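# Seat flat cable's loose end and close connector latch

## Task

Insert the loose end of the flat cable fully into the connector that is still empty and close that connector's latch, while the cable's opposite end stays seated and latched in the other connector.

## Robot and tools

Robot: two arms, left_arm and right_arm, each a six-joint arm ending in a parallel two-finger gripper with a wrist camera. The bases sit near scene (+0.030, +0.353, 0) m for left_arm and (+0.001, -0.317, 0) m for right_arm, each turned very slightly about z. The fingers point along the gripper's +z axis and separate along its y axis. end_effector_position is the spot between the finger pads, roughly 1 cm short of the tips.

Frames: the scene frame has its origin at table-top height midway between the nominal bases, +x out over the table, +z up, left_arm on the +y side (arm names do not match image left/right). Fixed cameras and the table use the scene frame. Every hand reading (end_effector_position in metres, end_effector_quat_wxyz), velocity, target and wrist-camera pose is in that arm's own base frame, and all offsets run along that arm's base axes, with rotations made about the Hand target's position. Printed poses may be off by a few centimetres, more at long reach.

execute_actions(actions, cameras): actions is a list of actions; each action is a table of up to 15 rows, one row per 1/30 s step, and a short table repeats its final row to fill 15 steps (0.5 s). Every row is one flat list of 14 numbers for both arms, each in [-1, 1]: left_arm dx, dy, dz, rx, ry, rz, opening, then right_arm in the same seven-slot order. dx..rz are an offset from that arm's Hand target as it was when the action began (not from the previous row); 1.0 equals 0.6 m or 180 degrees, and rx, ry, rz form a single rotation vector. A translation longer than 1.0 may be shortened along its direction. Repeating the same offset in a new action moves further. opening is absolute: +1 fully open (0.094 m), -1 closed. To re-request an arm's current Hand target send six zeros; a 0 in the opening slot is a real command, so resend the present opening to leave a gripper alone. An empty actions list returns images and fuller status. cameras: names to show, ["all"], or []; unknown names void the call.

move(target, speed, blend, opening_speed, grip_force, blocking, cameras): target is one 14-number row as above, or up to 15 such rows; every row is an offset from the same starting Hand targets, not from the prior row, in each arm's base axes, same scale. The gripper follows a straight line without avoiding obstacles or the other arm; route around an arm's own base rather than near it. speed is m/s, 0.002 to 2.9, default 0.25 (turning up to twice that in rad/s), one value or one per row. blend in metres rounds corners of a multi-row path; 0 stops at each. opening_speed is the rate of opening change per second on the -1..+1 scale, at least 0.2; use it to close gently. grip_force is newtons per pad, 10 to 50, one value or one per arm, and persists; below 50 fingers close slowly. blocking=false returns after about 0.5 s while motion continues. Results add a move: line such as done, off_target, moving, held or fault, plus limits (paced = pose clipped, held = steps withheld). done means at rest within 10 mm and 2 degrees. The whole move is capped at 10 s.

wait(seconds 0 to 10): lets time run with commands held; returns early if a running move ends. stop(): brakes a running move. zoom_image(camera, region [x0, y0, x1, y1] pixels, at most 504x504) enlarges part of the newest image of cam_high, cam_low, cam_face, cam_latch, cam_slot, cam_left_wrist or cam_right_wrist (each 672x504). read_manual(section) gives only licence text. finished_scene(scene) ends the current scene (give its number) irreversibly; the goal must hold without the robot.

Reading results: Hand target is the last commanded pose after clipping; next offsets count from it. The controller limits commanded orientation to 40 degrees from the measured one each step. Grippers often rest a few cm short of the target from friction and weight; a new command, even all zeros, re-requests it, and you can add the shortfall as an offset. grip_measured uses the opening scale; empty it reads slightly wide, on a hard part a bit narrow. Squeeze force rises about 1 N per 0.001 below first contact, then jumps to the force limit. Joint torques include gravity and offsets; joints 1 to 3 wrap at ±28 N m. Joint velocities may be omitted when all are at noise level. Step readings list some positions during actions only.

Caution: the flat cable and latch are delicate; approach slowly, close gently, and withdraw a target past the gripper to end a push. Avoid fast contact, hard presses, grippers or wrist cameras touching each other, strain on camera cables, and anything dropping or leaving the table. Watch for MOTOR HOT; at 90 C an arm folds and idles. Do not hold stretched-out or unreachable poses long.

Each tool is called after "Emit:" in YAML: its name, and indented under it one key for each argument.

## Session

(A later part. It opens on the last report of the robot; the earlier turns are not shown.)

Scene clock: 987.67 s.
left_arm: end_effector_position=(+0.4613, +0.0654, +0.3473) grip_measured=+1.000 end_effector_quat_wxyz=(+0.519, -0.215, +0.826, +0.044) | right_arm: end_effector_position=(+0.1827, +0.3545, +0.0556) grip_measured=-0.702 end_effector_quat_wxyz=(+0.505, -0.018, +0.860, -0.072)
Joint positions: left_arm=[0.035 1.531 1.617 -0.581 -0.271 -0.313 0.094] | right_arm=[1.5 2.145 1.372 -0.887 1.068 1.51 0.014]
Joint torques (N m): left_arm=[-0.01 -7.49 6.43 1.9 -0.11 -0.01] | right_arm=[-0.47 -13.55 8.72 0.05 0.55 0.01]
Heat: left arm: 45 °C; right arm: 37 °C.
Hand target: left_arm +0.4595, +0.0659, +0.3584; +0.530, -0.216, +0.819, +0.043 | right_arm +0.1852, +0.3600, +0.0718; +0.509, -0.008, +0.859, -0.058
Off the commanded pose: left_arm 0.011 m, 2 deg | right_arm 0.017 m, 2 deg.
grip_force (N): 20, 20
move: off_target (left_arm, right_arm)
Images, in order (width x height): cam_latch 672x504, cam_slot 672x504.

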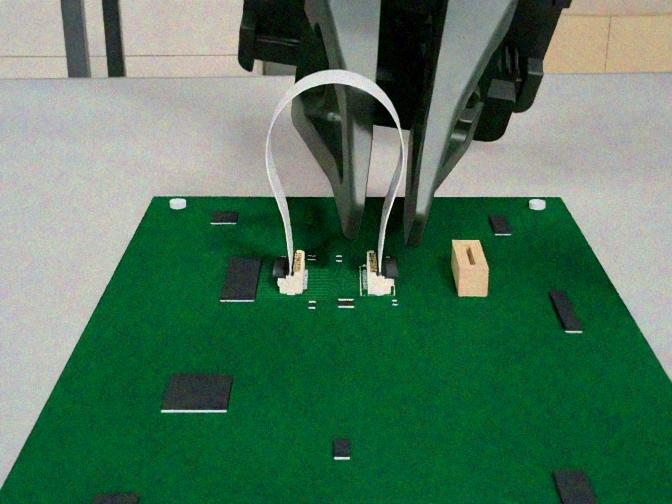

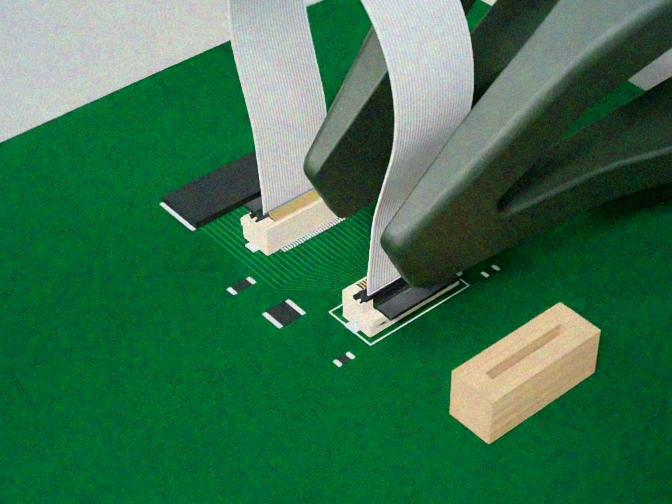

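Emit:
move:
  target: [0,0,0,0,0,0,1,0,0.003,0.004,0,0,0,-0.4]
  speed: 0.03
  opening_speed: 0.3
  cameras: ["cam_latch","cam_slot"]

Scene clock: 995.47 s.
left_arm: end_effector_position=(+0.4613, +0.0654, +0.3473) grip_measured=+1.000 end_effector_quat_wxyz=(+0.519, -0.215, +0.826, +0.044) | right_arm: end_effector_position=(+0.1828, +0.3563, +0.0584) grip_measured=-0.402 end_effector_quat_wxyz=(+0.504, -0.018, +0.860, -0.072)
Joint positions: left_arm=[0.035 1.531 1.617 -0.581 -0.271 -0.313 0.094] | right_arm=[1.5 2.145 1.386 -0.9 1.067 1.51 0.028]
Joint torques (N m): left_arm=[-0.02 -7.5 6.45 1.9 -0.11 -0.02] | right_arm=[-0.34 -13.35 8.88 0.07 0.58 0]
Heat: left arm: 45 °C; right arm: 37 °C.
Hand target: left_arm +0.4595, +0.0659, +0.3584; +0.530, -0.216, +0.819, +0.043 | right_arm +0.1852, +0.3618, +0.0742; +0.509, -0.008, +0.859, -0.058
Off the commanded pose: left_arm 0.011 m, 2 deg | right_arm 0.017 m, 2 deg.
grip_force (N): 20, 20
move: off_target (left_arm, right_arm)
Images, in order (width x height): cam_latch 672x504, cam_slot 672x504.

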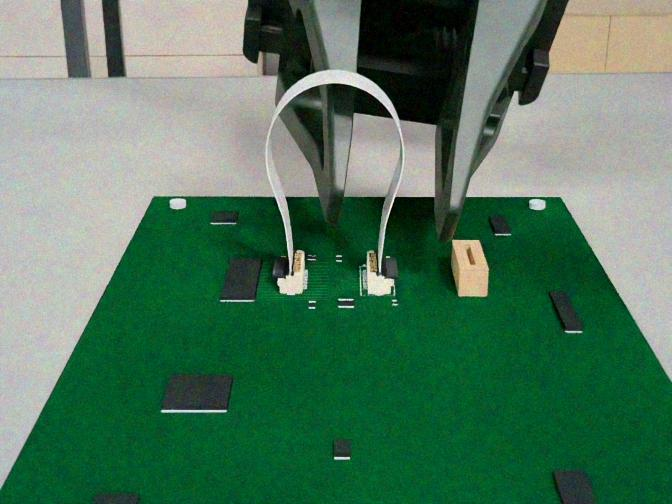

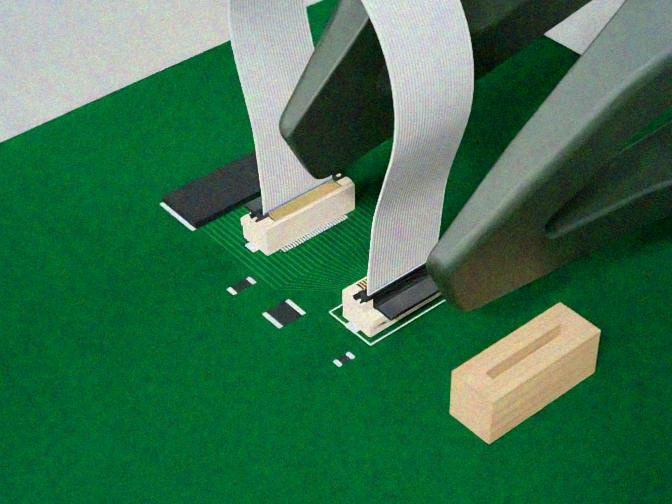

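Emit:
move:
  target: [0,0,0,0,0,0,1,-0.05,0,0.004,0,0,0,-0.4]
  speed: 0.06
  cameras: ["cam_latch","cam_slot"]

Scene clock: 1003.40 s.
left_arm: end_effector_position=(+0.4613, +0.0654, +0.3473) grip_measured=+1.000 end_effector_quat_wxyz=(+0.519, -0.215, +0.826, +0.044) | right_arm: end_effector_position=(+0.1550, +0.3568, +0.0711) grip_measured=-0.402 end_effector_quat_wxyz=(+0.506, -0.013, +0.860, -0.064)
Joint positions: left_arm=[0.035 1.531 1.617 -0.581 -0.271 -0.313 0.094] | right_arm=[1.574 2.145 1.438 -1.067 1.058 1.664 0.028]
Joint torques (N m): left_arm=[-0.02 -7.47 6.45 1.9 -0.11 -0.01] | right_arm=[-0.01 -10.51 8.84 -0.16 0.53 0.06]
Heat: left arm: 45 °C; right arm: 37 °C.
Hand target: left_arm +0.4595, +0.0659, +0.3584; +0.530, -0.216, +0.819, +0.043 | right_arm +0.1552, +0.3619, +0.0767; +0.509, -0.008, +0.859, -0.058
Off the commanded pose: left_arm 0.011 m, 2 deg | right_arm 0.007 m, 1 deg.
grip_force (N): 20, 20
move: off_target (left_arm)
Images, in order (width x height): cam_latch 672x504, cam_slot 672x504.

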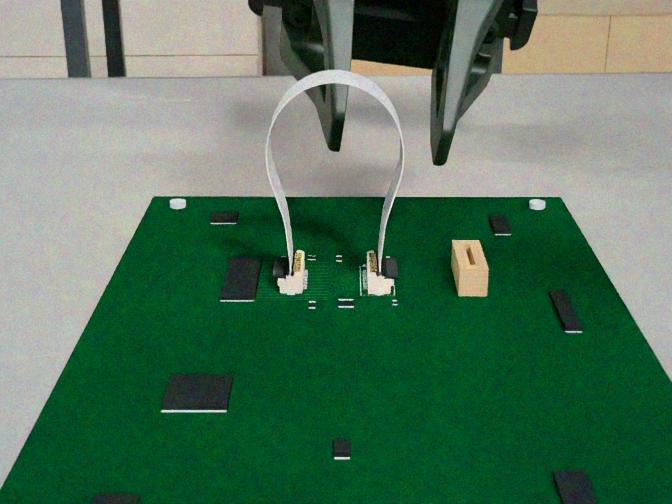

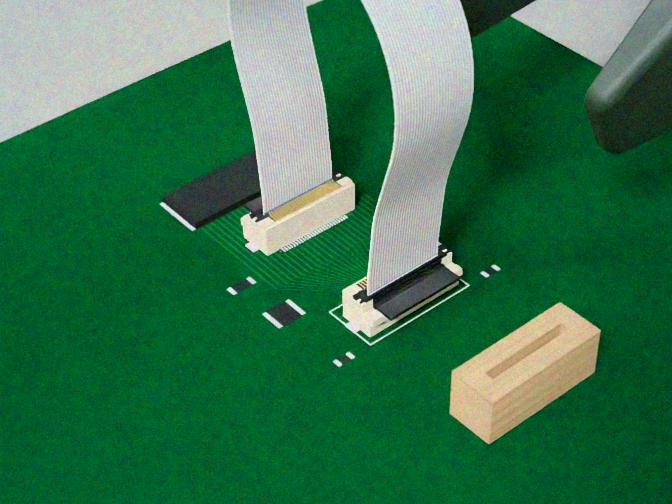

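Emit:
move:
  target: [0,0,0,0,0,0,1,-0.04,0,0.02,0,0,0,-0.4]
  speed: 0.08
  cameras: ["cam_latch","cam_slot","cam_face"]

Emit:
zoom_image:
  camera: "cam_latch"
  region: [265, 230, 415, 300]

Emit:
zoom_image:
  camera: "cam_slot"
  region: [330, 230, 480, 350]

Emit:
zoom_image:
  camera: "cam_face"
  region: [200, 110, 350, 240]

Scene clock: 1013.37 s.
left_arm: end_effector_position=(+0.4613, +0.0654, +0.3473) grip_measured=+1.000 end_effector_quat_wxyz=(+0.519, -0.215, +0.826, +0.044) | right_arm: end_effector_position=(+0.1313, +0.3573, +0.0876) grip_measured=-0.402 end_effector_quat_wxyz=(+0.506, -0.009, +0.861, -0.058)
Joint positions: left_arm=[0.035 1.531 1.617 -0.581 -0.271 -0.313 0.094] | right_arm=[1.637 2.145 1.503 -1.228 1.042 1.789 0.028]
Joint torques (N m): left_arm=[0.01 -7.49 6.45 1.9 -0.11 -0.02] | right_arm=[0.05 -9.46 8.85 -0.32 0.59 0.09]
Heat: left arm: 45 °C; right arm: 37 °C.
Hand target: left_arm +0.4595, +0.0659, +0.3584; +0.530, -0.216, +0.819, +0.043 | right_arm +0.1312, +0.3618, +0.0886; +0.509, -0.008, +0.859, -0.058
Off the commanded pose: left_arm 0.011 m, 2 deg | right_arm 0.005 m, 1 deg.
grip_force (N): 20, 20
move: off_target (left_arm)
Images, in order (width x height): cam_face 672x504, cam_latch 672x504, cam_slot 672x504.

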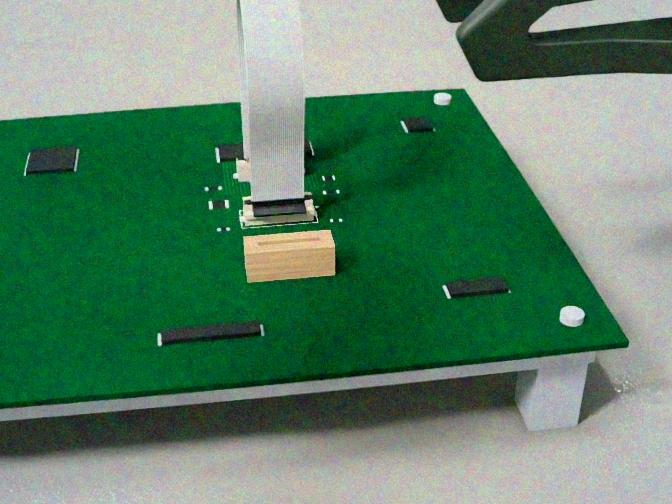

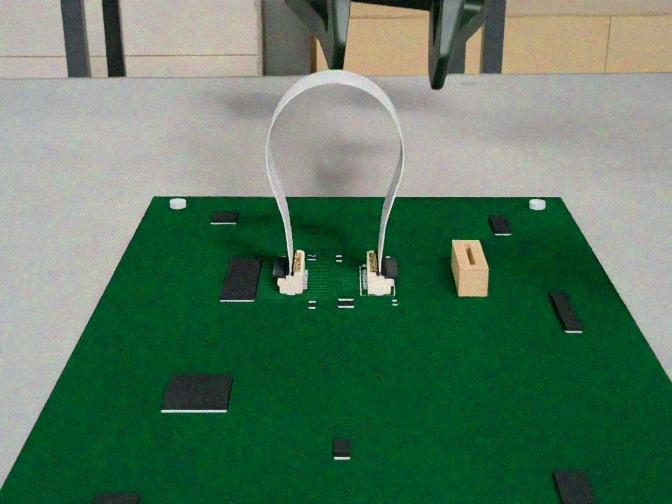

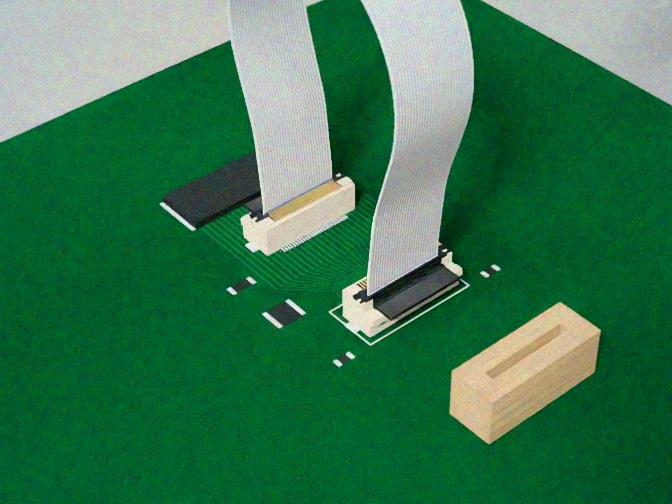

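Scaled by 3.360 from the camera's 672x504 image, which has a finer 960x720 frame.

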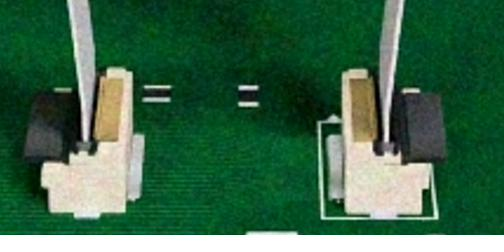

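Scaled by 3.360 from the camera's 672x504 image, which has a finer 960x720 frame.

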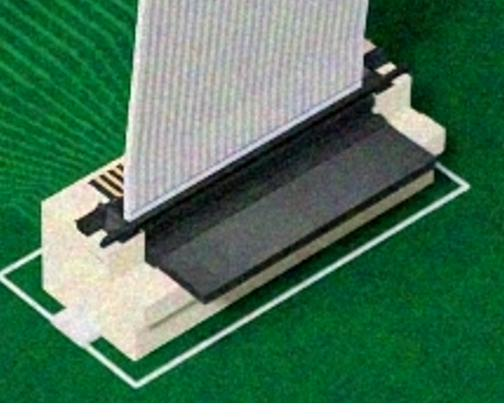

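Scaled by 3.360 from the camera's 672x504 image, which has a finer 960x720 frame.

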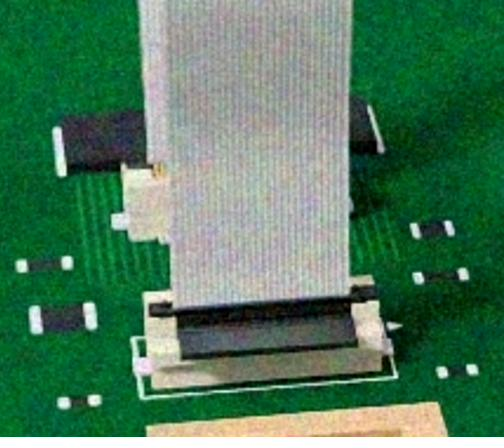

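Emit:
finished_scene:
  scene: 2

The scene is finished: the task was done.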